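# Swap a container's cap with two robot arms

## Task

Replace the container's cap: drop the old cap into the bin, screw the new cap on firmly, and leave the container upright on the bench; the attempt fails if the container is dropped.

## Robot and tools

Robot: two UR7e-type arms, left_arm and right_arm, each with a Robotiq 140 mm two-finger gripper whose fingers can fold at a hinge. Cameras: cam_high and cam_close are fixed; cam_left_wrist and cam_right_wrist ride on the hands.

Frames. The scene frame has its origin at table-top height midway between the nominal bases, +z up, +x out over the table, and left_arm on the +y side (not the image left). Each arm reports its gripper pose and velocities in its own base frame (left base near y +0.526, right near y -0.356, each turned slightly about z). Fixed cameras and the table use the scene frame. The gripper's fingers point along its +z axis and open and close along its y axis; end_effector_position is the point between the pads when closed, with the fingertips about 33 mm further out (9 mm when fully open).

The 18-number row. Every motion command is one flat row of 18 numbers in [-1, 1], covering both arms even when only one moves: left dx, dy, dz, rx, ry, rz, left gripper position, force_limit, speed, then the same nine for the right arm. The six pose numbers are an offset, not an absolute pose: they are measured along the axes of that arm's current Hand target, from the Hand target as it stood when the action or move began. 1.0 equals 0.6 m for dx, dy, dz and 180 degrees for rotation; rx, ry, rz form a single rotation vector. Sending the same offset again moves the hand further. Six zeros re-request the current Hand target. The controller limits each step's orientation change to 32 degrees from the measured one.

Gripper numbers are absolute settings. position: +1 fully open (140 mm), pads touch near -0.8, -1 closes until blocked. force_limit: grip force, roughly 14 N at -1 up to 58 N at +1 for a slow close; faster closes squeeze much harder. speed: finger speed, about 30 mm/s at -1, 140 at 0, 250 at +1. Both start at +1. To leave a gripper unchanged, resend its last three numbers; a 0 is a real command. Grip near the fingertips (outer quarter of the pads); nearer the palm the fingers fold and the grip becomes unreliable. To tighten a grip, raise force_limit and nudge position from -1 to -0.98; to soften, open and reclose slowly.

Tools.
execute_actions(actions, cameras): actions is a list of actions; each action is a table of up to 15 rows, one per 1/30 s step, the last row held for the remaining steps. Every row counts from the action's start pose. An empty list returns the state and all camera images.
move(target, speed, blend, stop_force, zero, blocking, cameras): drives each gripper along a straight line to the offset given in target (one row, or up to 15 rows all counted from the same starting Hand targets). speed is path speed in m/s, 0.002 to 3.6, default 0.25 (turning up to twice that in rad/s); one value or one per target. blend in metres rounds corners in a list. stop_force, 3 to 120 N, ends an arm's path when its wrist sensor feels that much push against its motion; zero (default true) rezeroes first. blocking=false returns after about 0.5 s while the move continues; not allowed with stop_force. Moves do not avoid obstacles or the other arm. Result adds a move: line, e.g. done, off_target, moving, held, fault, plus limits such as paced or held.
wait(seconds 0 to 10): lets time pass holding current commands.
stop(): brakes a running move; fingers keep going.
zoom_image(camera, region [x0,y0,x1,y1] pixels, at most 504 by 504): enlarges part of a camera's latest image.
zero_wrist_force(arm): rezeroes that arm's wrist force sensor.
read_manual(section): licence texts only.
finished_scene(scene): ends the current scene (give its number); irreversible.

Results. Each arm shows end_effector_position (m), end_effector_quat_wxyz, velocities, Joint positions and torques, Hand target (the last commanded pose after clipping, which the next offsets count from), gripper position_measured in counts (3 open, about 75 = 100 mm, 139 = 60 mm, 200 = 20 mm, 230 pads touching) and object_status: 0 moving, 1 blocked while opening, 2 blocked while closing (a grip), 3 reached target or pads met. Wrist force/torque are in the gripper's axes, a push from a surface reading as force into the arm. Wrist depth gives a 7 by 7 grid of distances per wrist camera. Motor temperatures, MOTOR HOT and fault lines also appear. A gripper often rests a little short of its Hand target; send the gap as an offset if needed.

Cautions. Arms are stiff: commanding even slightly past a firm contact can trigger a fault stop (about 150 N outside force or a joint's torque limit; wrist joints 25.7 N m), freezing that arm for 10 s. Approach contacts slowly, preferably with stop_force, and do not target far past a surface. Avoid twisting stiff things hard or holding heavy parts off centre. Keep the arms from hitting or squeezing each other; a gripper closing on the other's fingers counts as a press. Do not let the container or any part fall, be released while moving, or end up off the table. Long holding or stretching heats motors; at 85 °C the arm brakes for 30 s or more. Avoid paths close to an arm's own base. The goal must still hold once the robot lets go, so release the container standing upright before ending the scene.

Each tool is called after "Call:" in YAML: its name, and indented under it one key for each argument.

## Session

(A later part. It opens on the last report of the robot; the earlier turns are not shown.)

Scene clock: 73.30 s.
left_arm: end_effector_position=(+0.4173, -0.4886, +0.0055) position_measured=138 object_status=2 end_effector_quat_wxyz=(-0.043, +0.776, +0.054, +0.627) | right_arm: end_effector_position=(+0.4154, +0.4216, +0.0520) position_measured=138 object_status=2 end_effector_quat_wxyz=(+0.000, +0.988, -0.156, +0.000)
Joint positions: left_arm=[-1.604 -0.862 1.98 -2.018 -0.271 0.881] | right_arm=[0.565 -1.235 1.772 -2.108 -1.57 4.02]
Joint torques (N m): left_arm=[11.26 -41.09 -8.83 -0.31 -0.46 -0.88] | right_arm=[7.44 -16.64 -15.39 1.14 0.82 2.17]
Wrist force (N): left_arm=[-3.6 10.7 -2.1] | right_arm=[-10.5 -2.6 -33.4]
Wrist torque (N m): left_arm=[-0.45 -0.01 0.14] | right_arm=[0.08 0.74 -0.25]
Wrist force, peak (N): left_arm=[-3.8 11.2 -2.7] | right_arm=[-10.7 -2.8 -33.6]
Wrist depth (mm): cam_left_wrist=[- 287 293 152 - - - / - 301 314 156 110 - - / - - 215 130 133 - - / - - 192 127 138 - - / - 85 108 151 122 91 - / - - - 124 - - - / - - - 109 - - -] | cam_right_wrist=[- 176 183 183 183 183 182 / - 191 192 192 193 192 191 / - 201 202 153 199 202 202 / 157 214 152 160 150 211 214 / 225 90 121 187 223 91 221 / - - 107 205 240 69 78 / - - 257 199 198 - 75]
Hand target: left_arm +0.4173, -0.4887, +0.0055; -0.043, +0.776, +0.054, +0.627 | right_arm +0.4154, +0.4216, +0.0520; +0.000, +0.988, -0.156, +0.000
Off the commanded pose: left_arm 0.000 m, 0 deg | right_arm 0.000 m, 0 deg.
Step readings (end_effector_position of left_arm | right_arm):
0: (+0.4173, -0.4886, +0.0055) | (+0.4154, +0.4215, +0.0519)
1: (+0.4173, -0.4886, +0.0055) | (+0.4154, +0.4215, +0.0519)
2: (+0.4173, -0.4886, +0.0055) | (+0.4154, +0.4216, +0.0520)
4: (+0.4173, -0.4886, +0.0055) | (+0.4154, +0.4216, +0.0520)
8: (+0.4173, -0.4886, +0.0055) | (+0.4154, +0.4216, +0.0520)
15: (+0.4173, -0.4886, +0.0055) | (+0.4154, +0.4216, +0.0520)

Call:
move:
  target:
    - [0,0,0,0,0,0,-0.98,1,-1, 0,0,-0.0018,0,0,0,-0.98,0.6,-1]
    - [0,0,0,0,0,0,-0.98,1,-1, 0,0,-0.0033,0,0,-0.4,-0.98,0.6,-1]
  speed: [0.02, 0.3]
  blend: [0.001, 0]
  cameras: ["cam_right_wrist", "cam_close"]

Scene clock: 76.43 s.
left_arm: end_effector_position=(+0.4173, -0.4887, +0.0055) position_measured=138 object_status=2 end_effector_quat_wxyz=(-0.043, +0.776, +0.054, +0.627) | right_arm: end_effector_position=(+0.4154, +0.4216, +0.0540) position_measured=138 object_status=2 end_effector_quat_wxyz=(-0.001, +0.891, +0.454, +0.000)
Joint positions: left_arm=[-1.604 -0.862 1.98 -2.018 -0.271 0.881] | right_arm=[0.565 -1.238 1.77 -2.103 -1.57 2.763]
Joint torques (N m): left_arm=[13.63 -27.46 -7.09 0.61 -4.35 -1.61] | right_arm=[-11.77 -54.23 -16.24 -0.1 1.63 -2.2]
Wrist force (N): left_arm=[20.0 8.1 -12.1] | right_arm=[13.9 -0.5 22.8]
Wrist torque (N m): left_arm=[0.04 -0.14 0.36] | right_arm=[-0.26 -0.11 0.21]
Wrist force, peak (N): left_arm=[22.0 6.6 -11.5] | right_arm=[-10.6 -2.4 -33.5]
Wrist depth (mm): cam_left_wrist=[- 286 101 586 142 2093 - / - 264 311 164 154 427 - / - - 209 120 137 - 257 / - - - 126 139 - - / - 81 109 145 144 86 89 / - - - 129 128 - - / - - - - 106 - -] | cam_right_wrist=[186 185 185 184 184 184 184 / 196 195 194 194 193 193 193 / 206 204 202 153 201 203 189 / 217 214 151 160 157 210 212 / 227 90 121 189 166 91 208 / - - 106 208 242 69 78 / - - 193 252 259 - 74]
Hand target: left_arm +0.4173, -0.4887, +0.0055; -0.043, +0.776, +0.054, +0.627 | right_arm +0.4154, +0.4216, +0.0539; -0.001, +0.891, +0.454, +0.000
Off the commanded pose: left_arm 0.000 m, 0 deg | right_arm 0.000 m, 0 deg.
move: done; blend cut to 0.0005 m at target 1
camera_calibration:
cam_right_wrist: T_world_to_cam=[[0.802022, -0.596747, -0.0255931, -0.0662902], [-0.546303, -0.750202, 0.372492, 0.521707], [-0.241483, -0.284765, -0.927683, 0.407883], [0, 0, 0, 1]] pos_world=[0.436673, 0.467977, 0.182358]
Images, in order (width x height): cam_close 896x504, cam_right_wrist 896x504.

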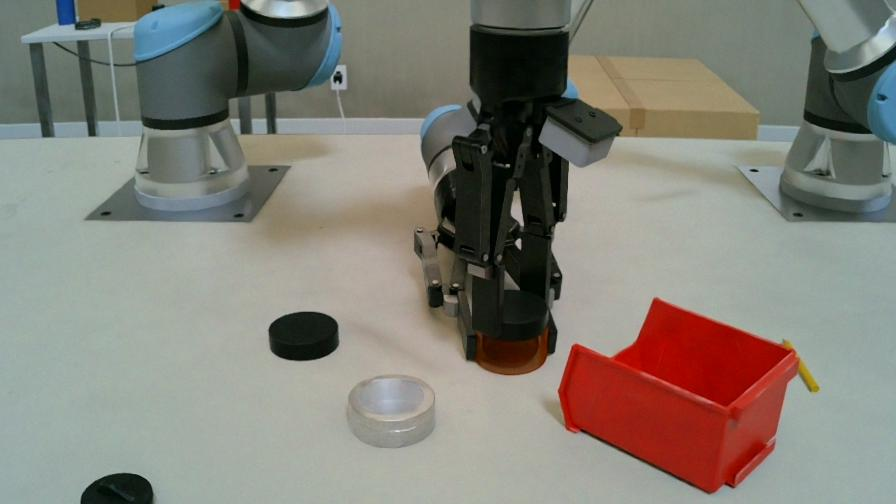

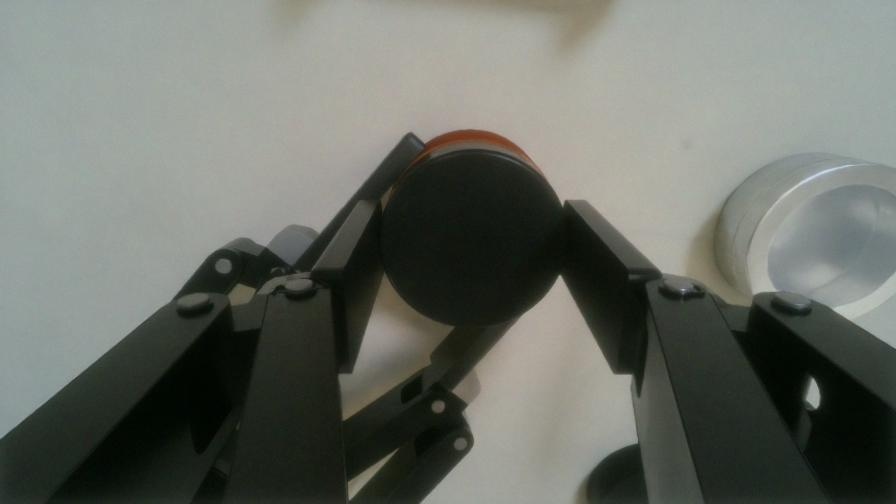

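Call:
move:
  target: [0,0,0,0,0,0,-0.98,1,-1, 0,0,0,0,0,-0.4,-0.98,0.6,-1]
  speed: 0.4
  cameras: ["cam_right_wrist"]

Scene clock: 79.10 s.
left_arm: end_effector_position=(+0.4173, -0.4887, +0.0055) position_measured=138 object_status=2 end_effector_quat_wxyz=(-0.043, +0.776, +0.054, +0.627) | right_arm: end_effector_position=(+0.4154, +0.4216, +0.0540) position_measured=138 object_status=2 end_effector_quat_wxyz=(+0.000, +0.454, +0.891, +0.000)
Joint positions: left_arm=[-1.604 -0.862 1.98 -2.017 -0.271 0.881] | right_arm=[0.565 -1.238 1.77 -2.103 -1.57 1.507]
Joint torques (N m): left_arm=[16.34 -41.12 -2.76 -0.06 0.89 -1.6] | right_arm=[-12.57 -42.94 -8.81 2.25 1.61 -1.93]
Wrist force (N): left_arm=[1.2 6.0 -5.9] | right_arm=[2.6 7.4 1.2]
Wrist torque (N m): left_arm=[-0.27 0.00 0.17] | right_arm=[-0.23 0.25 -0.05]
Wrist force, peak (N): left_arm=[18.9 9.4 -13.3] | right_arm=[16.3 1.1 22.0]
Wrist depth (mm): cam_left_wrist=[- 288 309 148 94 1956 - / 422 267 317 161 - - - / - 256 215 127 112 - 229 / - 192 - 181 124 - 184 / - 81 109 150 144 86 - / - - - 124 - - - / - - - 106 109 - -] | cam_right_wrist=[146 139 148 183 184 183 - / 156 195 194 190 194 192 - / 161 167 205 153 202 202 200 / 161 168 151 160 157 211 204 / 227 90 121 228 168 91 - / - - 106 242 239 69 78 / - - 258 255 258 - 74]
Hand target: left_arm +0.4173, -0.4887, +0.0055; -0.043, +0.776, +0.054, +0.627 | right_arm +0.4154, +0.4216, +0.0539; +0.000, +0.454, +0.891, +0.000
Off the commanded pose: left_arm 0.000 m, 0 deg | right_arm 0.000 m, 0 deg.
move: done
camera_calibration:
cam_right_wrist: T_world_to_cam=[[0.815376, 0.578408, -0.0246044, -0.567448], [0.544519, -0.751781, 0.37192, 0.0692587], [0.196625, -0.316652, -0.927939, 0.239319], [0, 0, 0, 1]] pos_world=[0.377915, 0.456065, 0.182353]
Images, in order (width x height): cam_right_wrist 896x504.

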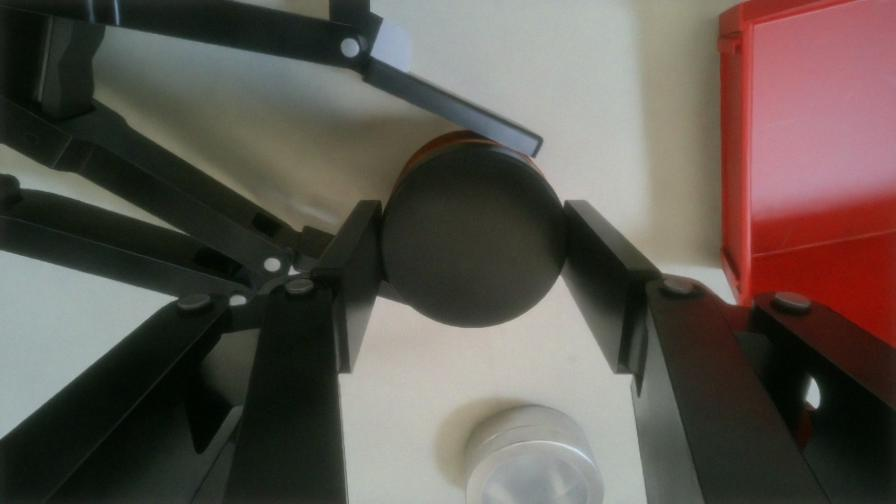

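Call:
move:
  target:
    - [0,0,0,0,0,0,-0.98,1,-1, 0,0,-0.002,0,0,-0.6,-0.98,0.6,-1]
    - [0,0,0,0,0,0,-0.98,1,-1, 0,0,-0.004,0,0,0.8,-0.98,0.6,-1]
  speed: 0.4
  blend: 0.001
  cameras: ["cam_close", "cam_right_wrist"]

Scene clock: 84.87 s.
left_arm: end_effector_position=(+0.4173, -0.4887, +0.0055) position_measured=138 object_status=2 end_effector_quat_wxyz=(-0.043, +0.776, +0.054, +0.627) | right_arm: end_effector_position=(+0.4154, +0.4216, +0.0564) position_measured=138 object_status=2 end_effector_quat_wxyz=(+0.000, +0.988, -0.156, +0.000)
Joint positions: left_arm=[-1.604 -0.862 1.98 -2.018 -0.271 0.881] | right_arm=[0.565 -1.241 1.767 -2.097 -1.57 -2.263]
Joint torques (N m): left_arm=[16.6 -42.86 0.89 -2.15 0.67 -1.46] | right_arm=[-12.71 -42 -8.78 2.3 1.08 -2.07]
Wrist force (N): left_arm=[1.5 7.0 -6.1] | right_arm=[-0.5 -10.7 0.8]
Wrist torque (N m): left_arm=[-0.24 -0.05 0.20] | right_arm=[0.25 0.44 -0.03]
Wrist force, peak (N): left_arm=[1.4 9.4 -8.2] | right_arm=[-18.3 -1.1 1.1]
Wrist depth (mm): cam_left_wrist=[- 286 292 150 - 1836 2169 / - 242 315 154 108 - - / - 245 213 129 124 - - / 183 203 131 130 139 - - / 160 81 109 157 122 91 - / - - - - - - - / - - - 107 106 - -] | cam_right_wrist=[185 181 187 187 187 187 186 / 189 192 197 196 197 197 195 / - 204 206 153 202 206 207 / 156 219 151 160 156 216 218 / 229 90 121 191 166 91 225 / - - 107 202 243 69 78 / - - 262 207 202 - 74]
Hand target: left_arm +0.4173, -0.4887, +0.0055; -0.043, +0.776, +0.054, +0.627 | right_arm +0.4154, +0.4216, +0.0563; +0.000, +0.988, -0.156, +0.000
Off the commanded pose: left_arm 0.000 m, 0 deg | right_arm 0.000 m, 0 deg.
move: done
camera_calibration:
cam_right_wrist: T_world_to_cam=[[-0.319632, -0.947203, -0.0253304, 0.547366], [-0.881907, 0.287609, 0.373526, 0.222627], [-0.34652, 0.14173, -0.927274, 0.27387], [0, 0, 0, 1]] pos_world=[0.466194, 0.415621, 0.184661]
Images, in order (width x height): cam_close 896x504, cam_right_wrist 896x504.

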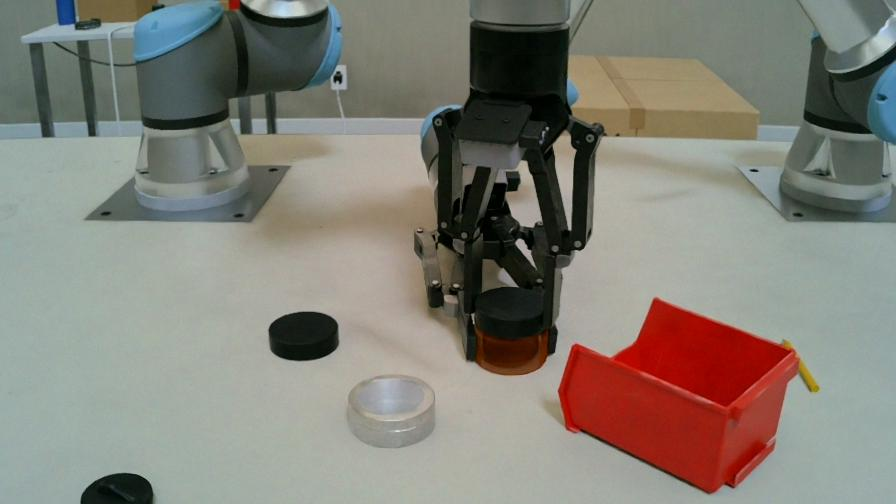

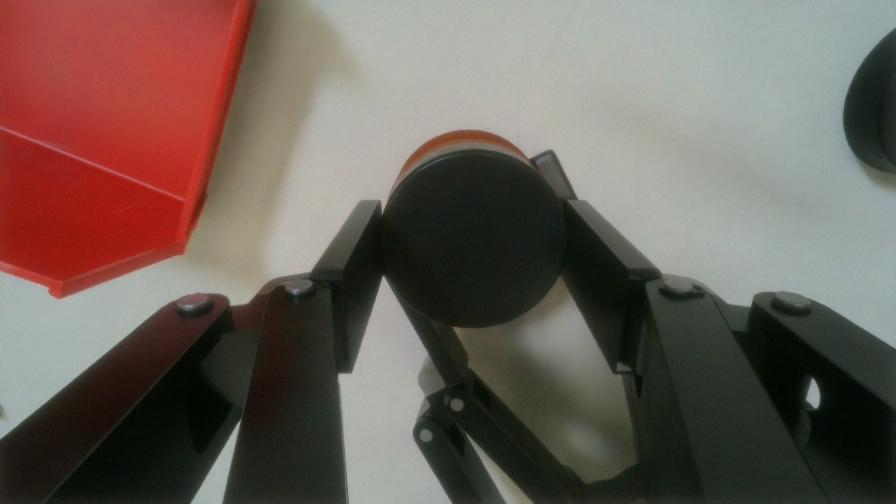

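Call:
move:
  target: [0,0,0,0,0,0,-0.98,1,-1, 0,0,-0.0133,0,0,0,-0.98,0.6,-1]
  speed: 0.015
  stop_force: 6

Scene clock: 86.57 s.
left_arm: end_effector_position=(+0.4173, -0.4886, +0.0055) position_measured=138 object_status=2 end_effector_quat_wxyz=(-0.043, +0.776, +0.054, +0.627) | right_arm: end_effector_position=(+0.4154, +0.4216, +0.0643) position_measured=138 object_status=2 end_effector_quat_wxyz=(+0.000, +0.988, -0.156, +0.000)
Joint positions: left_arm=[-1.604 -0.862 1.98 -2.018 -0.271 0.881] | right_arm=[0.565 -1.25 1.757 -2.078 -1.57 -2.263]
Joint torques (N m): left_arm=[2.2 -43.51 -10.31 -2.08 1.48 -1.27] | right_arm=[-3.35 -43.3 -32.2 -0.62 -2.53 -1.74]
Wrist force (N): left_arm=[2.5 1.0 -1.5] | right_arm=[-2.9 -0.2 1.0]
Wrist torque (N m): left_arm=[-0.13 0.09 0.07] | right_arm=[0.02 0.55 -0.11]
Wrist force, peak (N): left_arm=[3.7 9.3 -8.6] | right_arm=[-1.7 -13.2 5.3]
Wrist depth (mm): cam_left_wrist=[820 613 135 233 102 1924 - / 550 261 316 156 109 - - / - - 215 117 123 208 245 / - - 130 189 139 - - / - 81 109 - - 86 - / - - - - - - - / - - - 106 106 - -] | cam_right_wrist=[194 - 194 195 194 195 194 / 200 202 204 207 206 204 200 / - 211 215 153 210 215 215 / - 228 152 160 157 224 227 / 237 90 121 205 166 91 234 / - - 106 209 252 69 78 / - - 272 226 207 - 74]
Hand target: left_arm +0.4173, -0.4887, +0.0055; -0.043, +0.776, +0.054, +0.627 | right_arm +0.4154, +0.4216, +0.0643; +0.000, +0.988, -0.156, +0.000
Off the commanded pose: left_arm 0.000 m, 0 deg | right_arm 0.000 m, 0 deg.
move: done

Call:
move:
  target:
    - [0,0,0,0,0,0,-0.98,1,-1, 0,0,-0.15,0,0,0,-0.98,0.6,-1]
    - [0,0,0,0,0,0,-0.98,1,-1, 0.01,-0.19,-0.32,0,0,0,-0.98,0.6,-1]
  speed: [0.2, 0.3]
  blend: [0.03, 0]
  cameras: ["all"]

Scene clock: 88.83 s.
left_arm: end_effector_position=(+0.4173, -0.4887, +0.0055) position_measured=138 object_status=2 end_effector_quat_wxyz=(-0.043, +0.776, +0.054, +0.627) | right_arm: end_effector_position=(+0.4563, +0.5280, +0.2564) position_measured=138 object_status=2 end_effector_quat_wxyz=(+0.000, +0.988, -0.156, +0.000)
Joint positions: left_arm=[-1.604 -0.862 1.98 -2.018 -0.271 0.881] | right_arm=[0.665 -1.097 1.029 -1.503 -1.57 -2.163]
Joint torques (N m): left_arm=[-6.31 -43.7 -17.06 -1.79 1.46 -1.14] | right_arm=[11.97 -37.14 -35.22 -0.5 -2.76 2.14]
Wrist force (N): left_arm=[2.5 0.9 -1.6] | right_arm=[-2.9 -0.3 1.2]
Wrist torque (N m): left_arm=[-0.17 0.11 0.08] | right_arm=[-0.01 0.57 -0.20]
Wrist force, peak (N): left_arm=[2.7 1.0 -1.6] | right_arm=[-2.8 0.0 2.6]
Wrist depth (mm): cam_left_wrist=[- 288 306 1850 659 1755 - / - 267 315 242 - - - / - 257 215 - - 217 - / - - - 200 140 - - / - 90 109 - 121 90 140 / - - - 125 124 - - / - - - 106 109 - -] | cam_right_wrist=[374 372 - 369 372 373 370 / 394 390 386 - 389 394 379 / 414 414 410 153 402 406 410 / 435 436 151 160 150 393 435 / 457 91 121 468 130 91 449 / - - 106 478 490 69 78 / - - 523 520 - - 74]
Hand target: left_arm +0.4173, -0.4887, +0.0055; -0.043, +0.776, +0.054, +0.627 | right_arm +0.4563, +0.5281, +0.2564; +0.000, +0.988, -0.156, +0.000
Off the commanded pose: left_arm 0.000 m, 0 deg | right_arm 0.000 m, 0 deg.
move: done
camera_calibration:
cam_left_wrist: T_world_to_cam=[[0.127583, -0.991643, -0.0191368, -0.528243], [-0.535123, -0.0525773, -0.843136, 0.203112], [0.835084, 0.117811, -0.537359, -0.141328], [0, 0, 0, 1]] pos_world=[0.294106, -0.496499, 0.085198]
cam_right_wrist: T_world_to_cam=[[-0.319351, -0.947295, -0.0254406, 0.666237], [-0.882005, 0.287309, 0.373525, 0.153559], [-0.346529, 0.141724, -0.927271, 0.458517], [0, 0, 0, 1]] pos_world=[0.507093, 0.522021, 0.384761]

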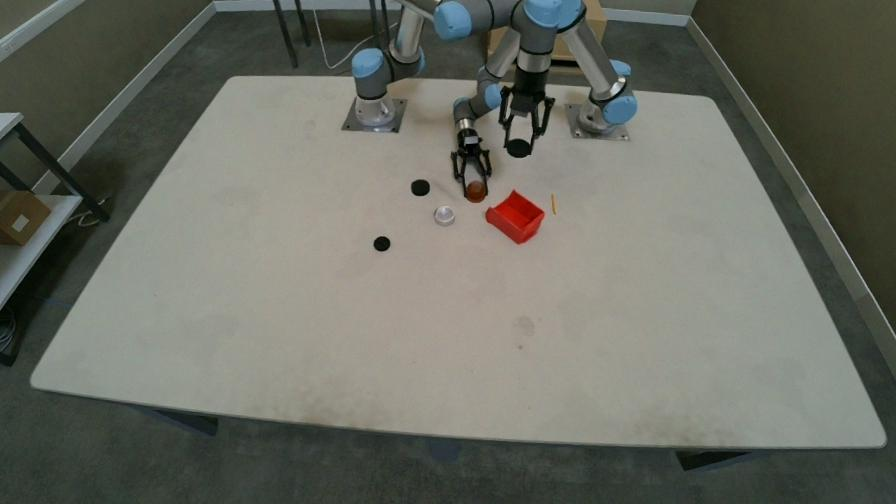

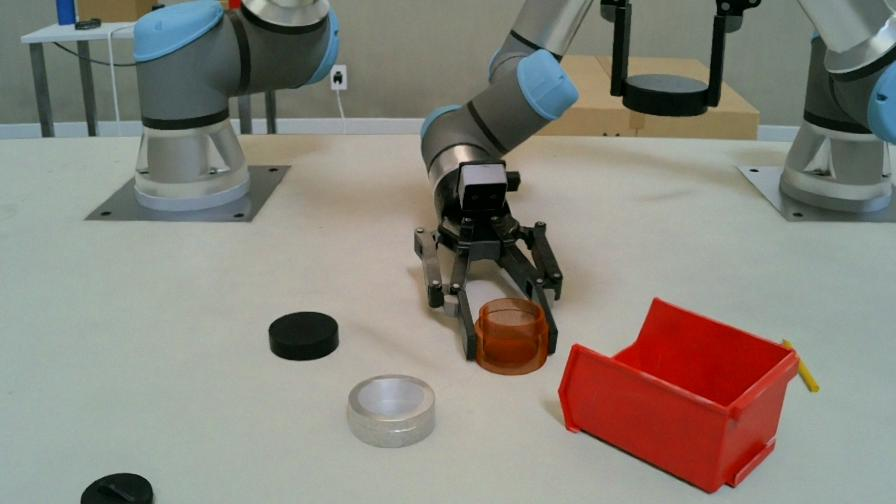

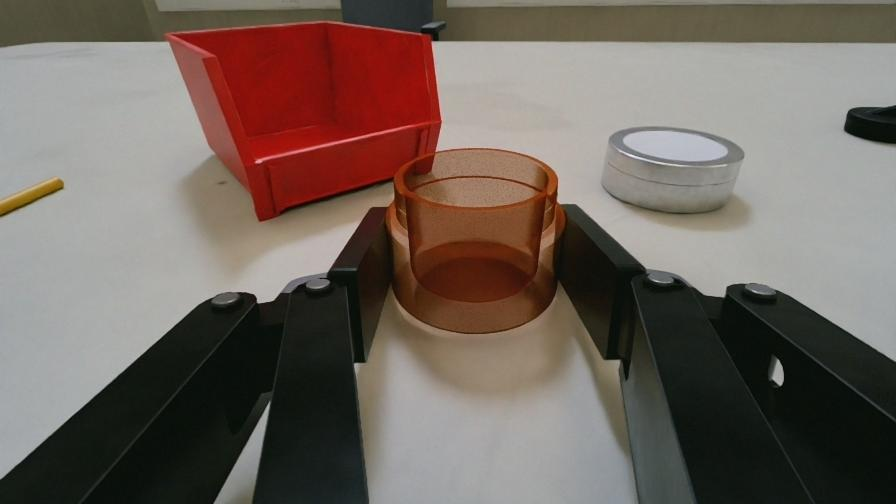

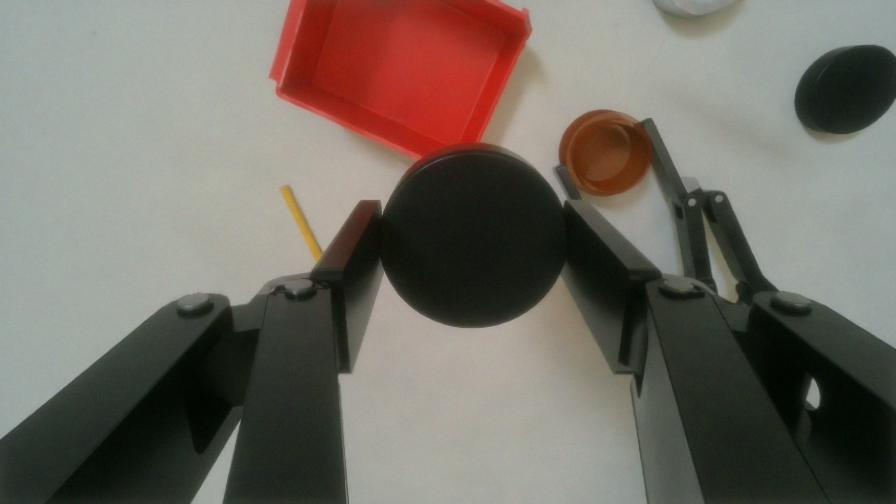

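Call:
move:
  target:
    - [0,0,0,0,0,0,-0.98,1,-1, 0.087,-0.065,0.05,0,0,0.1406,-0.98,0.6,-1]
    - [0,0,0,0,0,0,-0.98,1,-1, 0.087,-0.065,0.25,0,0,0.1406,-0.98,0.6,-1]
  speed: [0.25, 0.2]
  blend: [0.02, 0]
  cameras: ["cam_close", "cam_right_wrist", "cam_high"]

Scene clock: 92.37 s.
left_arm: end_effector_position=(+0.4173, -0.4887, +0.0055) position_measured=138 object_status=2 end_effector_quat_wxyz=(-0.043, +0.776, +0.054, +0.627) | right_arm: end_effector_position=(+0.5179, +0.5492, +0.1065) position_measured=138 object_status=2 end_effector_quat_wxyz=(+0.000, +0.930, -0.368, +0.000)
Joint positions: left_arm=[-1.604 -0.862 1.98 -2.018 -0.271 0.881] | right_arm=[0.637 -0.914 1.123 -1.78 -1.57 -1.75]
Joint torques (N m): left_arm=[-5.79 -43.85 -19.3 -1.67 1.48 -1.13] | right_arm=[-10.9 -44.55 -16.54 -5.56 2.82 2.04]
Wrist force (N): left_arm=[2.3 0.7 -1.5] | right_arm=[-2.4 -0.1 1.4]
Wrist torque (N m): left_arm=[-0.20 0.14 0.08] | right_arm=[0.03 0.46 -0.21]
Wrist force, peak (N): left_arm=[2.7 0.9 -1.7] | right_arm=[-2.8 -0.4 2.6]
Wrist depth (mm): cam_left_wrist=[- 277 305 1909 - 2294 - / 473 264 319 257 - - 438 / - - 218 257 - - - / - - - - 139 167 180 / - 90 109 143 143 91 135 / - - 121 - - - - / - - - 107 - - -] | cam_right_wrist=[234 233 231 231 231 233 233 / 245 245 199 - - 245 242 / 257 258 - 153 219 257 257 / 273 270 151 160 156 271 268 / 285 90 106 291 130 91 237 / - - 107 306 302 70 78 / - - 325 326 326 - 74]
Hand target: left_arm +0.4173, -0.4887, +0.0055; -0.043, +0.776, +0.054, +0.627 | right_arm +0.5179, +0.5492, +0.1064; +0.000, +0.930, -0.368, +0.000
Off the commanded pose: left_arm 0.000 m, 0 deg | right_arm 0.000 m, 0 deg.
move: done
camera_calibration:
cam_right_wrist: T_world_to_cam=[[-0.693758, -0.719779, -0.0248493, 0.771081], [-0.674216, 0.636936, 0.373827, -0.0419486], [-0.253245, 0.276099, -0.927166, 0.215731], [0, 0, 0, 1]] pos_world=[0.561294, 0.522164, 0.234861]
Images, in order (width x height): cam_high 896x504, cam_close 896x504, cam_right_wrist 896x504.

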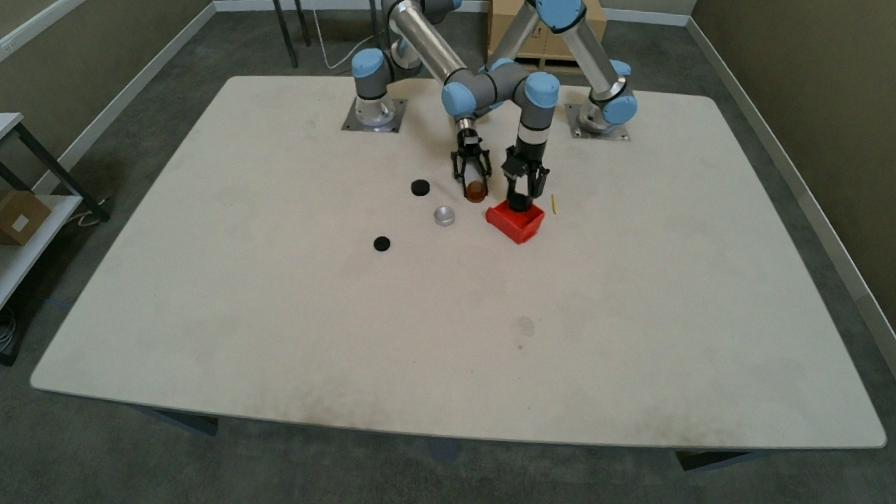

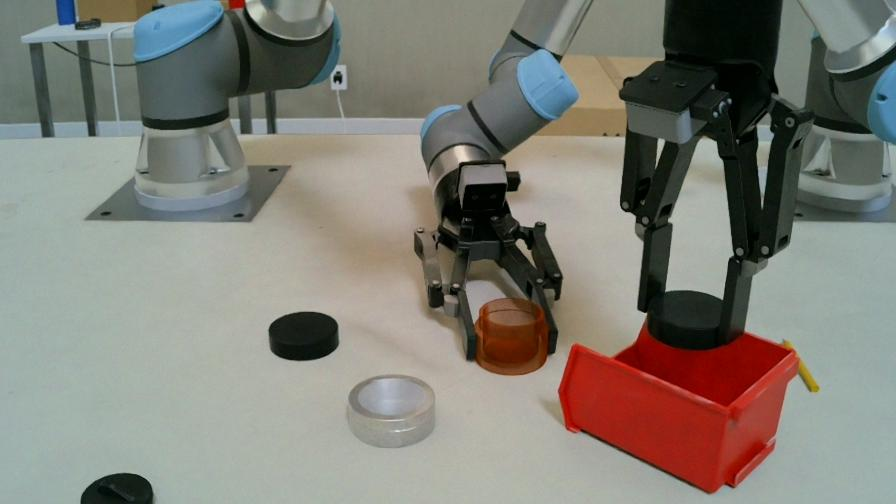

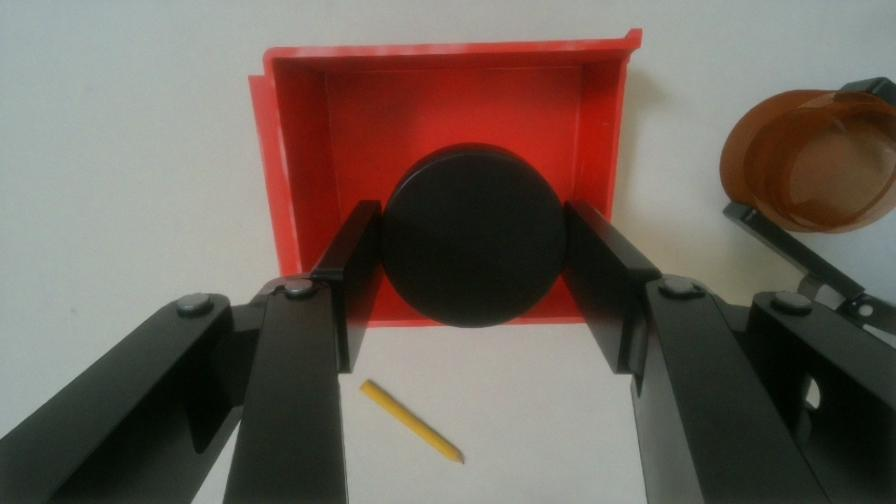

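Call:
move:
  target:
    - [0,0,0,0,0,0,-0.98,1,-1, 0.009,-0.005,0.02,0,0,0,-0.98,0.6,-1]
    - [0,0,0,0,0,0,-0.98,1,-1, 0.009,-0.005,0.105,0,0,0,-0.98,0.6,-1]
  speed: [0.1, 0.15]
  blend: [0.005, 0]

Call:
move:
  target: [0,0,0,0,0,0,-0.98,1,-1, 0,0,0.045,0,0,0,-0.98,0.6,-1]
  speed: 0.012
  stop_force: 4
  cameras: ["cam_close", "cam_right_wrist"]

Scene clock: 93.70 s.
left_arm: end_effector_position=(+0.4173, -0.4887, +0.0055) position_measured=138 object_status=2 end_effector_quat_wxyz=(-0.043, +0.776, +0.054, +0.627) | right_arm: end_effector_position=(+0.5238, +0.5478, +0.0435) position_measured=138 object_status=2 end_effector_quat_wxyz=(+0.000, +0.930, -0.368, +0.000)
Joint positions: left_arm=[-1.604 -0.862 1.98 -2.018 -0.271 0.881] | right_arm=[0.63 -0.862 1.202 -1.91 -1.57 -1.756]
Joint torques (N m): left_arm=[-8.17 -44.2 -18.35 -1.8 1.58 -0.88] | right_arm=[-10.98 -45.19 -15.14 -5.62 -1.42 -1.85]
Wrist force (N): left_arm=[2.4 0.9 -1.5] | right_arm=[-2.6 -0.3 1.4]
Wrist torque (N m): left_arm=[-0.16 0.12 0.07] | right_arm=[-0.01 0.50 -0.12]
Wrist force, peak (N): left_arm=[2.7 1.0 -1.8] | right_arm=[-2.8 -0.5 2.5]
Wrist depth (mm): cam_left_wrist=[- 258 267 1570 2039 1972 - / - 248 241 254 - - - / 229 - 216 255 - - - / 206 - - - 139 - - / - 90 109 144 - - - / - - - 131 - - - / - - - 107 103 - -] | cam_right_wrist=[175 174 175 173 173 174 175 / 184 110 - - - 180 183 / 193 - - 153 184 191 193 / 203 202 126 160 150 201 201 / 213 90 106 181 150 91 195 / - - 70 168 - 69 78 / - - - 247 - - 74]
Hand target: left_arm +0.4173, -0.4887, +0.0055; -0.043, +0.776, +0.054, +0.627 | right_arm +0.5239, +0.5478, +0.0434; +0.000, +0.930, -0.368, +0.000
Off the commanded pose: left_arm 0.000 m, 0 deg | right_arm 0.000 m, 0 deg.
move: done

Scene clock: 96.43 s.
left_arm: end_effector_position=(+0.4173, -0.4887, +0.0055) position_measured=138 object_status=2 end_effector_quat_wxyz=(-0.043, +0.776, +0.054, +0.627) | right_arm: end_effector_position=(+0.5239, +0.5478, +0.0259) position_measured=138 object_status=2 end_effector_quat_wxyz=(+0.000, +0.930, -0.368, +0.000)
Joint positions: left_arm=[-1.604 -0.862 1.98 -2.018 -0.271 0.881] | right_arm=[0.63 -0.847 1.223 -1.947 -1.57 -1.756]
Joint torques (N m): left_arm=[-6.6 -44.23 -19.26 -1.63 1.56 -0.78] | right_arm=[-4.57 -56.53 -30.68 0.02 -2.2 0.05]
Wrist force (N): left_arm=[2.4 0.8 -1.6] | right_arm=[-2.6 -1.1 -3.6]
Wrist torque (N m): left_arm=[-0.17 0.12 0.08] | right_arm=[0.16 0.53 -0.12]
Wrist force, peak (N): left_arm=[2.6 1.0 -1.7] | right_arm=[-3.0 3.2 -14.4]
Wrist depth (mm): cam_left_wrist=[- 261 263 1755 - - - / - 247 240 247 - - - / - - 221 - - - - / - - - 200 139 - - / - 81 109 - 121 89 140 / - - - - 124 - - / - - - 106 106 - -] | cam_right_wrist=[159 157 158 157 157 157 157 / 165 - - - 162 156 166 / 175 - - 153 154 176 175 / 185 - 149 160 150 182 184 / 193 91 106 169 168 91 190 / - - 70 - 157 69 78 / - - - 127 135 - 74]
Hand target: left_arm +0.4173, -0.4887, +0.0055; -0.043, +0.776, +0.054, +0.627 | right_arm +0.5239, +0.5478, +0.0259; +0.000, +0.930, -0.368, +0.000 (not the last commanded pose)
Off the commanded pose: left_arm 0.000 m, 0 deg | right_arm 0.010 m, 0 deg.
move: contact (right_arm)
camera_calibration:
cam_right_wrist: T_world_to_cam=[[-0.693677, -0.719854, -0.0249636, 0.772171], [-0.674332, 0.636849, 0.373763, -0.00669654], [-0.253156, 0.276104, -0.927188, 0.142885], [0, 0, 0, 1]] pos_world=[0.567294, 0.520664, 0.154261]
Images, in order (width x height): cam_close 896x504, cam_right_wrist 896x504.

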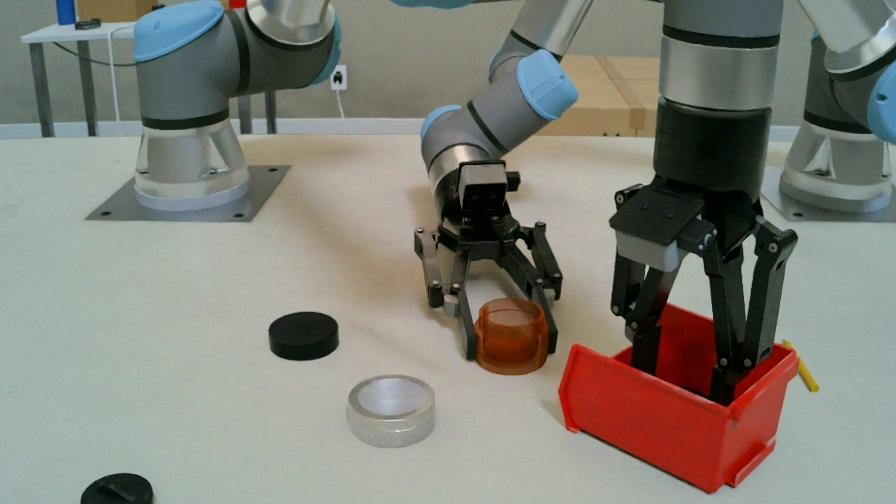

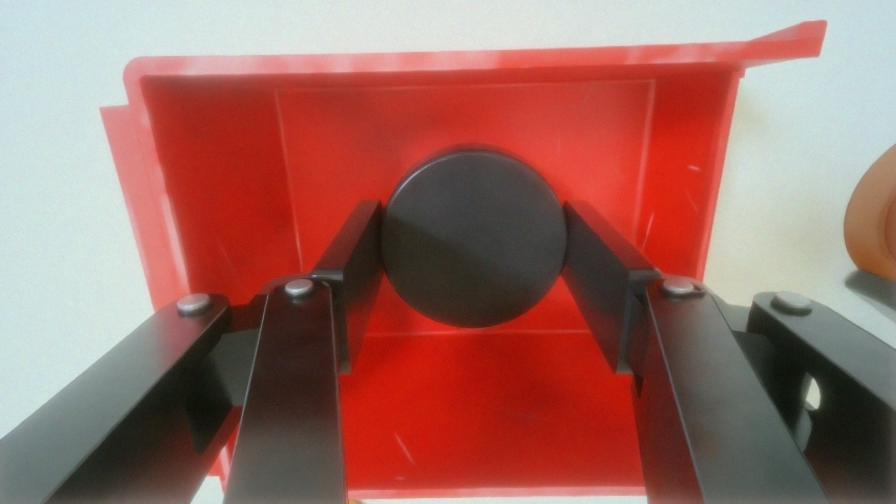

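Call:
move:
  target:
    - [0,0,0,0,0,0,-0.98,1,-1, 0,0,0,0,0,0,0.1,0.6,-0.6]
    - [0,0,0,0,0,0,-0.98,1,-1, 0,0,-0.18,0,0,0,0.1,0.6,-0.6]
    - [0,0,0,0,0,0,-0.98,1,-1, 0.2072,0.515,-0.2235,0,0,-0.751,0.1,0.6,-0.6]
  speed: [0.1, 0.2, 0.4]
  blend: [0, 0.02, 0]
  cameras: ["cam_close", "cam_right_wrist"]

Scene clock: 101.83 s.
left_arm: end_effector_position=(+0.4173, -0.4887, +0.0055) position_measured=138 object_status=2 end_effector_quat_wxyz=(-0.043, +0.776, +0.054, +0.627) | right_arm: end_effector_position=(+0.4028, +0.2374, +0.1598) position_measured=117 object_status=3 end_effector_quat_wxyz=(+0.000, +0.695, +0.719, +0.000)
Joint positions: left_arm=[-1.604 -0.862 1.98 -2.018 -0.271 0.881] | right_arm=[0.243 -1.633 1.932 -1.87 -1.57 -4.503]
Joint torques (N m): left_arm=[-6.74 -43.61 -17.8 -1.24 1.1 -0.79] | right_arm=[-10.16 -27.99 -16.24 -0.54 2.88 -1.99]
Wrist force (N): left_arm=[2.7 0.8 -1.7] | right_arm=[-2.5 -0.3 0.9]
Wrist torque (N m): left_arm=[-0.18 0.07 0.08] | right_arm=[-0.01 0.47 -0.12]
Wrist force, peak (N): left_arm=[2.7 1.0 -1.6] | right_arm=[-2.7 -1.2 -3.5]
Wrist depth (mm): cam_left_wrist=[- 281 307 1821 - 659 - / - 270 311 244 - 422 371 / - - 215 - - - - / - - - 201 139 - - / - 81 109 - 122 87 - / - - - 124 - - - / - - - 106 106 - -] | cam_right_wrist=[286 285 284 284 283 282 284 / 300 299 297 294 297 296 296 / 315 315 314 299 313 312 311 / 333 333 138 330 151 325 324 / 344 90 128 353 345 95 324 / - 89 369 371 373 69 89 / - - 399 - - - 74]
Hand target: left_arm +0.4173, -0.4887, +0.0055; -0.043, +0.776, +0.054, +0.627 | right_arm +0.4028, +0.2374, +0.1598; -0.001, +0.695, +0.719, +0.000
Off the commanded pose: left_arm 0.000 m, 0 deg | right_arm 0.000 m, 0 deg.
move: done
camera_calibration:
cam_right_wrist: T_world_to_cam=[[0.999455, 0.0213554, -0.0251918, -0.389791], [0.0292012, -0.92775, 0.372059, 0.147618], [-0.0154262, -0.372592, -0.927867, 0.380332], [0, 0, 0, 1]] pos_world=[0.391135, 0.286985, 0.288155]
Images, in order (width x height): cam_close 896x504, cam_right_wrist 896x504.

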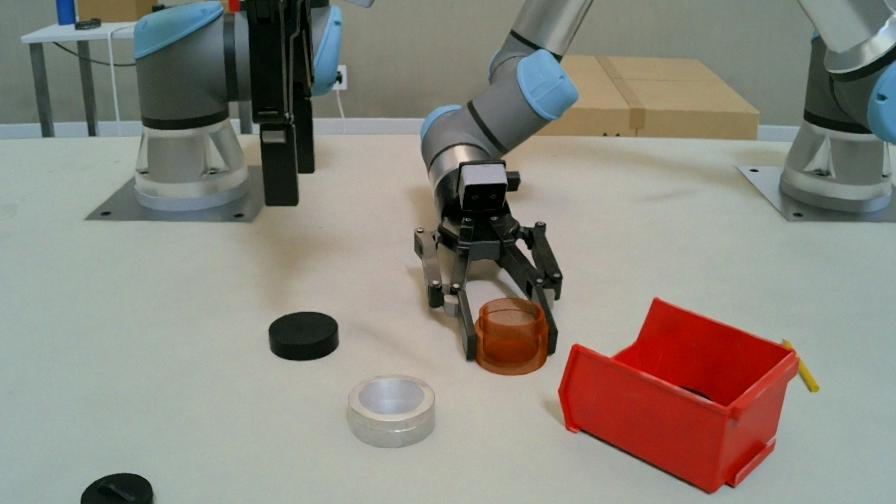

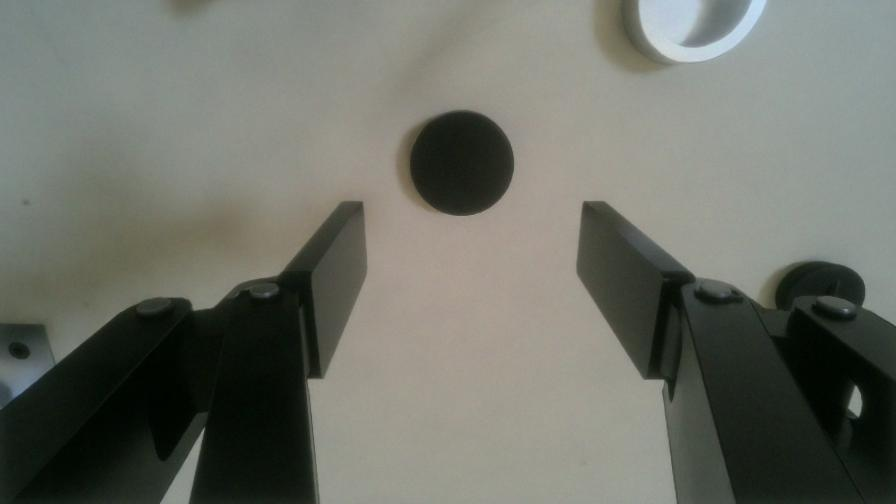

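Call:
move:
  target:
    - [0,0,0,0,0,0,-0.98,1,-1, 0.0032,-0.0013,0.18,0,0,0.48,0.1,-1,-0.6]
    - [0,0,0,0,0,0,-0.98,1,-1, 0.0032,-0.0013,0.2305,0,0,0.48,0.1,-1,-0.6]
  speed: [0.4, 0.08]
  blend: [0.005, 0]

Call:
execute_actions:
  actions:
    - [[0,0,0,0,0,0,-0.98,1,-1,0,0,0,0,0,0,-1,-1,-1]]
    - [[0,0,0,0,0,0,-0.98,1,-1,0,0,0,0,0,0,-1,-1,-1]]
  cameras: ["cam_right_wrist"]

Scene clock: 105.27 s.
left_arm: end_effector_position=(+0.4173, -0.4887, +0.0055) position_measured=138 object_status=2 end_effector_quat_wxyz=(-0.043, +0.776, +0.054, +0.627) | right_arm: end_effector_position=(+0.4019, +0.2394, +0.0216) position_measured=117 object_status=3 end_effector_quat_wxyz=(+0.000, +0.999, +0.048, +0.000)
Joint positions: left_arm=[-1.604 -0.862 1.98 -2.018 -0.271 0.881] | right_arm=[0.248 -1.457 2.155 -2.268 -1.57 -2.991]
Joint torques (N m): left_arm=[-6.77 -44.66 -16.73 -1.03 1.51 -0.61] | right_arm=[11.96 -16.55 -11.56 -5.74 -2.65 2.18]
Wrist force (N): left_arm=[2.5 0.9 -1.2] | right_arm=[-2.8 0.1 1.0]
Wrist torque (N m): left_arm=[-0.15 0.09 0.08] | right_arm=[0.08 0.54 -0.19]
Wrist force, peak (N): left_arm=[2.6 1.0 -1.8] | right_arm=[-2.9 -0.2 1.6]
Wrist depth (mm): cam_left_wrist=[1395 287 312 688 2386 - 1909 / 426 251 316 249 - - - / - - 216 - 235 - - / 195 - 130 - 139 173 185 / - 81 109 - 138 89 - / - - - 125 128 - - / - - - 106 106 - -] | cam_right_wrist=[156 156 156 155 155 155 155 / 164 163 163 163 162 163 163 / 172 172 170 156 168 171 171 / 180 182 153 163 159 179 180 / 151 90 128 192 189 94 187 / - 89 201 204 204 69 89 / - - 218 220 218 - 74]
Hand target: left_arm +0.4173, -0.4887, +0.0055; -0.043, +0.776, +0.054, +0.627 | right_arm +0.4019, +0.2394, +0.0215; +0.000, +0.999, +0.048, +0.000
Off the commanded pose: left_arm 0.000 m, 0 deg | right_arm 0.000 m, 0 deg.
move: done

Scene clock: 106.47 s.
left_arm: end_effector_position=(+0.4173, -0.4887, +0.0055) position_measured=138 object_status=2 end_effector_quat_wxyz=(-0.043, +0.776, +0.054, +0.627) | right_arm: end_effector_position=(+0.4019, +0.2394, +0.0215) position_measured=136 object_status=2 end_effector_quat_wxyz=(+0.000, +0.999, +0.048, +0.000)
Joint positions: left_arm=[-1.604 -0.862 1.98 -2.018 -0.271 0.881] | right_arm=[0.248 -1.457 2.155 -2.269 -1.57 -2.991]
Joint torques (N m): left_arm=[-6.06 -44.34 -18.9 -0.99 1.49 -0.61] | right_arm=[9.85 -16.7 -10.75 -4.23 -2.3 2.14]
Wrist force (N): left_arm=[2.6 0.9 -1.6] | right_arm=[-6.3 0.4 -10.8]
Wrist torque (N m): left_arm=[-0.16 0.09 0.08] | right_arm=[0.01 0.69 -0.21]
Wrist force, peak (N): left_arm=[2.6 1.0 -1.7] | right_arm=[-6.3 0.5 -10.9]
Wrist depth (mm): cam_left_wrist=[- 282 307 700 650 - - / - 265 314 257 391 - - / - - 213 - - - - / - - - - 139 - - / - 85 109 - - 86 - / - - - - - - - / - - - - 106 - -] | cam_right_wrist=[156 156 156 155 155 155 155 / 163 163 163 163 163 163 163 / 172 172 170 155 168 171 171 / 179 182 153 163 159 181 181 / 157 90 123 192 170 90 187 / - - 112 204 204 69 90 / - - 218 221 217 - 72]
Hand target: left_arm +0.4173, -0.4887, +0.0055; -0.043, +0.776, +0.054, +0.627 | right_arm +0.4019, +0.2394, +0.0215; +0.000, +0.999, +0.048, +0.000
Off the commanded pose: left_arm 0.000 m, 0 deg | right_arm 0.000 m, 0 deg.
Step readings (end_effector_position of left_arm | right_arm):
0: (+0.4173, -0.4887, +0.0055) | (+0.4019, +0.2394, +0.0216)
1: (+0.4173, -0.4887, +0.0055) | (+0.4019, +0.2394, +0.0215)
2: (+0.4173, -0.4887, +0.0055) | (+0.4019, +0.2394, +0.0215)
4: (+0.4173, -0.4887, +0.0055) | (+0.4019, +0.2394, +0.0215)
8: (+0.4173, -0.4887, +0.0055) | (+0.4019, +0.2394, +0.0215)
15: (+0.4173, -0.4887, +0.0055) | (+0.4019, +0.2394, +0.0215)
16: (+0.4173, -0.4887, +0.0055) | (+0.4019, +0.2394, +0.0215)
17: (+0.4173, -0.4887, +0.0055) | (+0.4019, +0.2394, +0.0215)
19: (+0.4173, -0.4887, +0.0055) | (+0.4019, +0.2394, +0.0215)
23: (+0.4173, -0.4887, +0.0055) | (+0.4019, +0.2394, +0.0215)
30: (+0.4173, -0.4887, +0.0055) | (+0.4019, +0.2394, +0.0215)
camera_calibration:
cam_right_wrist: T_world_to_cam=[[0.0843482, -0.996107, -0.0256092, 0.218969], [-0.923559, -0.0878014, 0.373269, 0.382659], [-0.374065, -0.00783302, -0.927369, 0.309572], [0, 0, 0, 1]] pos_world=[0.450739, 0.25414, 0.14986]
Images, in order (width x height): cam_right_wrist 896x504.

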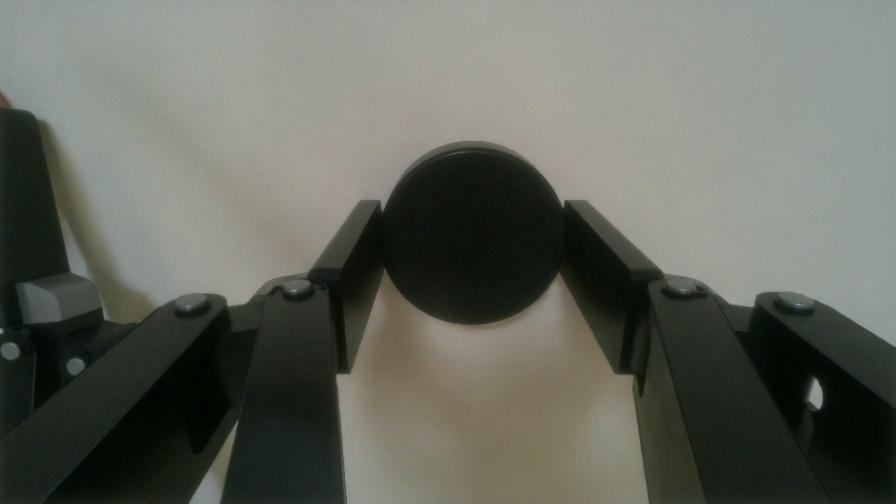

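Call:
move:
  target:
    - [0,0,0,0,0,0,-0.98,1,-1, 0,0,0,0,0,0,0.05,-1,0]
    - [0,0,0,0,0,0,-0.98,1,-1, 0,0,0,0,0,-0.48,0.05,-1,0]
  speed: [0.1, 0.5]

Call:
execute_actions:
  actions:
    - [[0,0,0,0,0,0,-0.98,1,-1,0,0,0,0,0,0,-1,-1,-1]]
    - [[0,0,0,0,0,0,-0.98,1,-1,0,0,0,0,0,0,-1,-1,-1]]
  cameras: ["cam_right_wrist"]

Scene clock: 109.50 s.
left_arm: end_effector_position=(+0.4173, -0.4887, +0.0055) position_measured=138 object_status=2 end_effector_quat_wxyz=(-0.043, +0.776, +0.054, +0.627) | right_arm: end_effector_position=(+0.4019, +0.2394, +0.0215) position_measured=123 object_status=3 end_effector_quat_wxyz=(+0.000, +0.695, +0.719, +0.000)
Joint positions: left_arm=[-1.604 -0.862 1.98 -2.018 -0.271 0.881] | right_arm=[0.248 -1.457 2.155 -2.269 -1.57 -4.498]
Joint torques (N m): left_arm=[-6.19 -44.25 -18.28 -0.92 1.49 -0.32] | right_arm=[-10.95 -31.65 -11.15 -0.56 2.8 -1.66]
Wrist force (N): left_arm=[2.3 1.0 -1.3] | right_arm=[-2.8 -0.3 1.0]
Wrist torque (N m): left_arm=[-0.14 0.14 0.08] | right_arm=[0.01 0.54 -0.12]
Wrist force, peak (N): left_arm=[2.7 1.0 -1.7] | right_arm=[-6.2 0.4 -10.9]
Wrist depth (mm): cam_left_wrist=[- 278 312 2075 - 2150 1539 / 423 274 315 249 - - - / - 262 215 - 222 - - / - - - 189 138 - - / - 90 109 151 121 86 - / - - 121 124 - - - / - - - 106 106 - -] | cam_right_wrist=[155 156 156 155 155 155 152 / 164 163 163 163 162 162 162 / 173 172 170 155 168 171 171 / 182 182 143 162 159 179 180 / 188 91 120 191 189 90 186 / - 89 202 204 203 69 76 / - - 218 220 217 - 72]
Hand target: left_arm +0.4173, -0.4887, +0.0055; -0.043, +0.776, +0.054, +0.627 | right_arm +0.4019, +0.2394, +0.0215; -0.001, +0.695, +0.719, +0.000
Off the commanded pose: left_arm 0.000 m, 0 deg | right_arm 0.000 m, 0 deg.
move: done

Scene clock: 110.70 s.
left_arm: end_effector_position=(+0.4173, -0.4887, +0.0055) position_measured=138 object_status=2 end_effector_quat_wxyz=(-0.043, +0.776, +0.054, +0.627) | right_arm: end_effector_position=(+0.4019, +0.2394, +0.0215) position_measured=136 object_status=2 end_effector_quat_wxyz=(+0.000, +0.695, +0.719, +0.000)
Joint positions: left_arm=[-1.604 -0.862 1.98 -2.018 -0.271 0.881] | right_arm=[0.248 -1.457 2.155 -2.269 -1.57 -4.499]
Joint torques (N m): left_arm=[-7.78 -44.62 -17.58 -0.65 1.28 -0.41] | right_arm=[-10.94 -20.44 -11.36 -0.92 2.85 -1.84]
Wrist force (N): left_arm=[2.6 0.7 -1.5] | right_arm=[-3.0 -1.7 -5.0]
Wrist torque (N m): left_arm=[-0.19 0.09 0.07] | right_arm=[0.07 0.52 -0.11]
Wrist force, peak (N): left_arm=[2.6 0.7 -1.7] | right_arm=[-3.3 -1.9 -5.3]
Wrist depth (mm): cam_left_wrist=[- 2169 321 1794 - - 2112 / - 261 315 247 - - - / - - 215 - - - - / 208 - - - 139 - - / - 85 109 145 138 86 - / - - - 130 124 - - / - - - 106 106 - -] | cam_right_wrist=[155 156 155 155 155 155 152 / 164 163 163 163 163 163 163 / 172 173 170 155 168 171 171 / 182 182 152 162 159 180 180 / 190 90 123 192 170 90 186 / - - 113 204 203 69 90 / - - 217 220 217 - 72]
Hand target: left_arm +0.4173, -0.4887, +0.0055; -0.043, +0.776, +0.054, +0.627 | right_arm +0.4019, +0.2394, +0.0215; -0.001, +0.695, +0.719, +0.000
Off the commanded pose: left_arm 0.000 m, 0 deg | right_arm 0.000 m, 0 deg.
Step readings (end_effector_position of left_arm | right_arm):
0: (+0.4173, -0.4887, +0.0055) | (+0.4019, +0.2394, +0.0215)
1: (+0.4173, -0.4887, +0.0055) | (+0.4019, +0.2394, +0.0215)
2: (+0.4173, -0.4887, +0.0055) | (+0.4019, +0.2394, +0.0215)
4: (+0.4173, -0.4887, +0.0055) | (+0.4019, +0.2394, +0.0215)
8: (+0.4173, -0.4887, +0.0055) | (+0.4019, +0.2394, +0.0215)
15: (+0.4173, -0.4887, +0.0055) | (+0.4019, +0.2394, +0.0215)
16: (+0.4173, -0.4887, +0.0055) | (+0.4019, +0.2394, +0.0215)
17: (+0.4173, -0.4887, +0.0055) | (+0.4019, +0.2394, +0.0215)
19: (+0.4173, -0.4887, +0.0055) | (+0.4019, +0.2394, +0.0215)
23: (+0.4173, -0.4887, +0.0055) | (+0.4019, +0.2394, +0.0215)
30: (+0.4173, -0.4887, +0.0055) | (+0.4019, +0.2394, +0.0215)
camera_calibration:
cam_right_wrist: T_world_to_cam=[[0.999449, 0.0217067, -0.0251051, -0.392529], [0.0294931, -0.927787, 0.371944, 0.200833], [-0.0152185, -0.372479, -0.927916, 0.252725], [0, 0, 0, 1]] pos_world=[0.390236, 0.288985, 0.149954]
Images, in order (width x height): cam_right_wrist 896x504.

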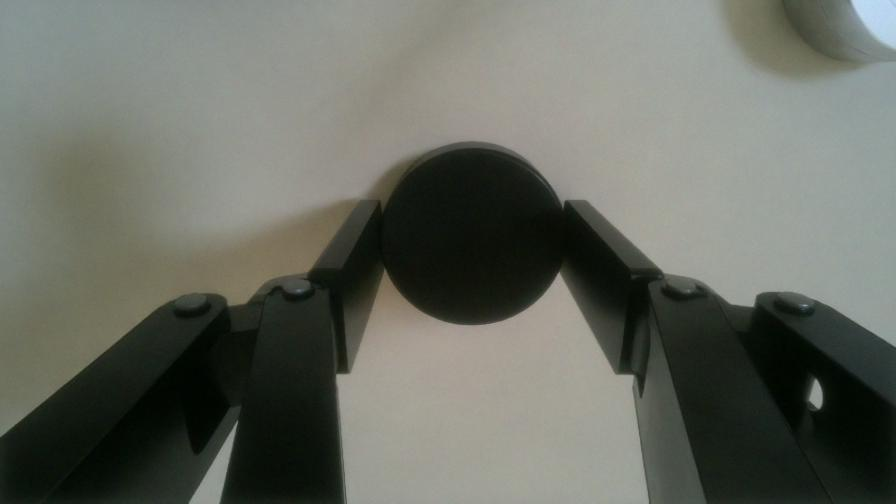

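Call:
move:
  target:
    - [0,0,0,0,0,0,-0.98,1,-1, 0,0,-0.0133,0,0,0,-1,-1,-1]
    - [0,0,0,0,0,0,-0.98,1,-1, 0,0,-0.0133,0,0,0,-0.98,0.5,-1]
  speed: [0.05, 0.1]

Scene clock: 112.50 s.
left_arm: end_effector_position=(+0.4173, -0.4887, +0.0055) position_measured=138 object_status=2 end_effector_quat_wxyz=(-0.043, +0.776, +0.054, +0.627) | right_arm: end_effector_position=(+0.4019, +0.2394, +0.0295) position_measured=139 object_status=0 end_effector_quat_wxyz=(-0.001, +0.695, +0.719, +0.000)
Joint positions: left_arm=[-1.604 -0.862 1.98 -2.018 -0.271 0.881] | right_arm=[0.248 -1.471 2.145 -2.245 -1.57 -4.499]
Joint torques (N m): left_arm=[-6.22 -43.64 -18.68 -0.41 1.52 -0.31] | right_arm=[-10.48 -31.45 -30.1 -0.62 2.82 -1.85]
Wrist force (N): left_arm=[2.5 0.9 -1.4] | right_arm=[-2.7 -0.3 1.3]
Wrist torque (N m): left_arm=[-0.17 0.09 0.08] | right_arm=[-0.01 0.52 -0.12]
Wrist force, peak (N): left_arm=[2.7 0.8 -1.7] | right_arm=[-3.3 -1.6 -5.3]
Wrist depth (mm): cam_left_wrist=[- 288 309 1836 - 1646 - / 458 269 314 256 - 425 313 / - 230 215 243 228 - 248 / - 205 130 206 139 - - / - 81 109 - 138 91 - / - - 121 117 - - - / - - - 106 106 - -] | cam_right_wrist=[164 163 163 163 162 162 151 / 172 172 171 171 171 170 172 / 181 181 180 156 178 179 179 / 191 190 151 162 159 189 188 / 200 90 120 200 170 91 195 / - - 106 213 213 69 78 / - - 228 228 227 - 74]
Hand target: left_arm +0.4173, -0.4887, +0.0055; -0.043, +0.776, +0.054, +0.627 | right_arm +0.4019, +0.2394, +0.0295; -0.001, +0.695, +0.719, +0.000
Off the commanded pose: left_arm 0.000 m, 0 deg | right_arm 0.000 m, 0 deg.
move: done


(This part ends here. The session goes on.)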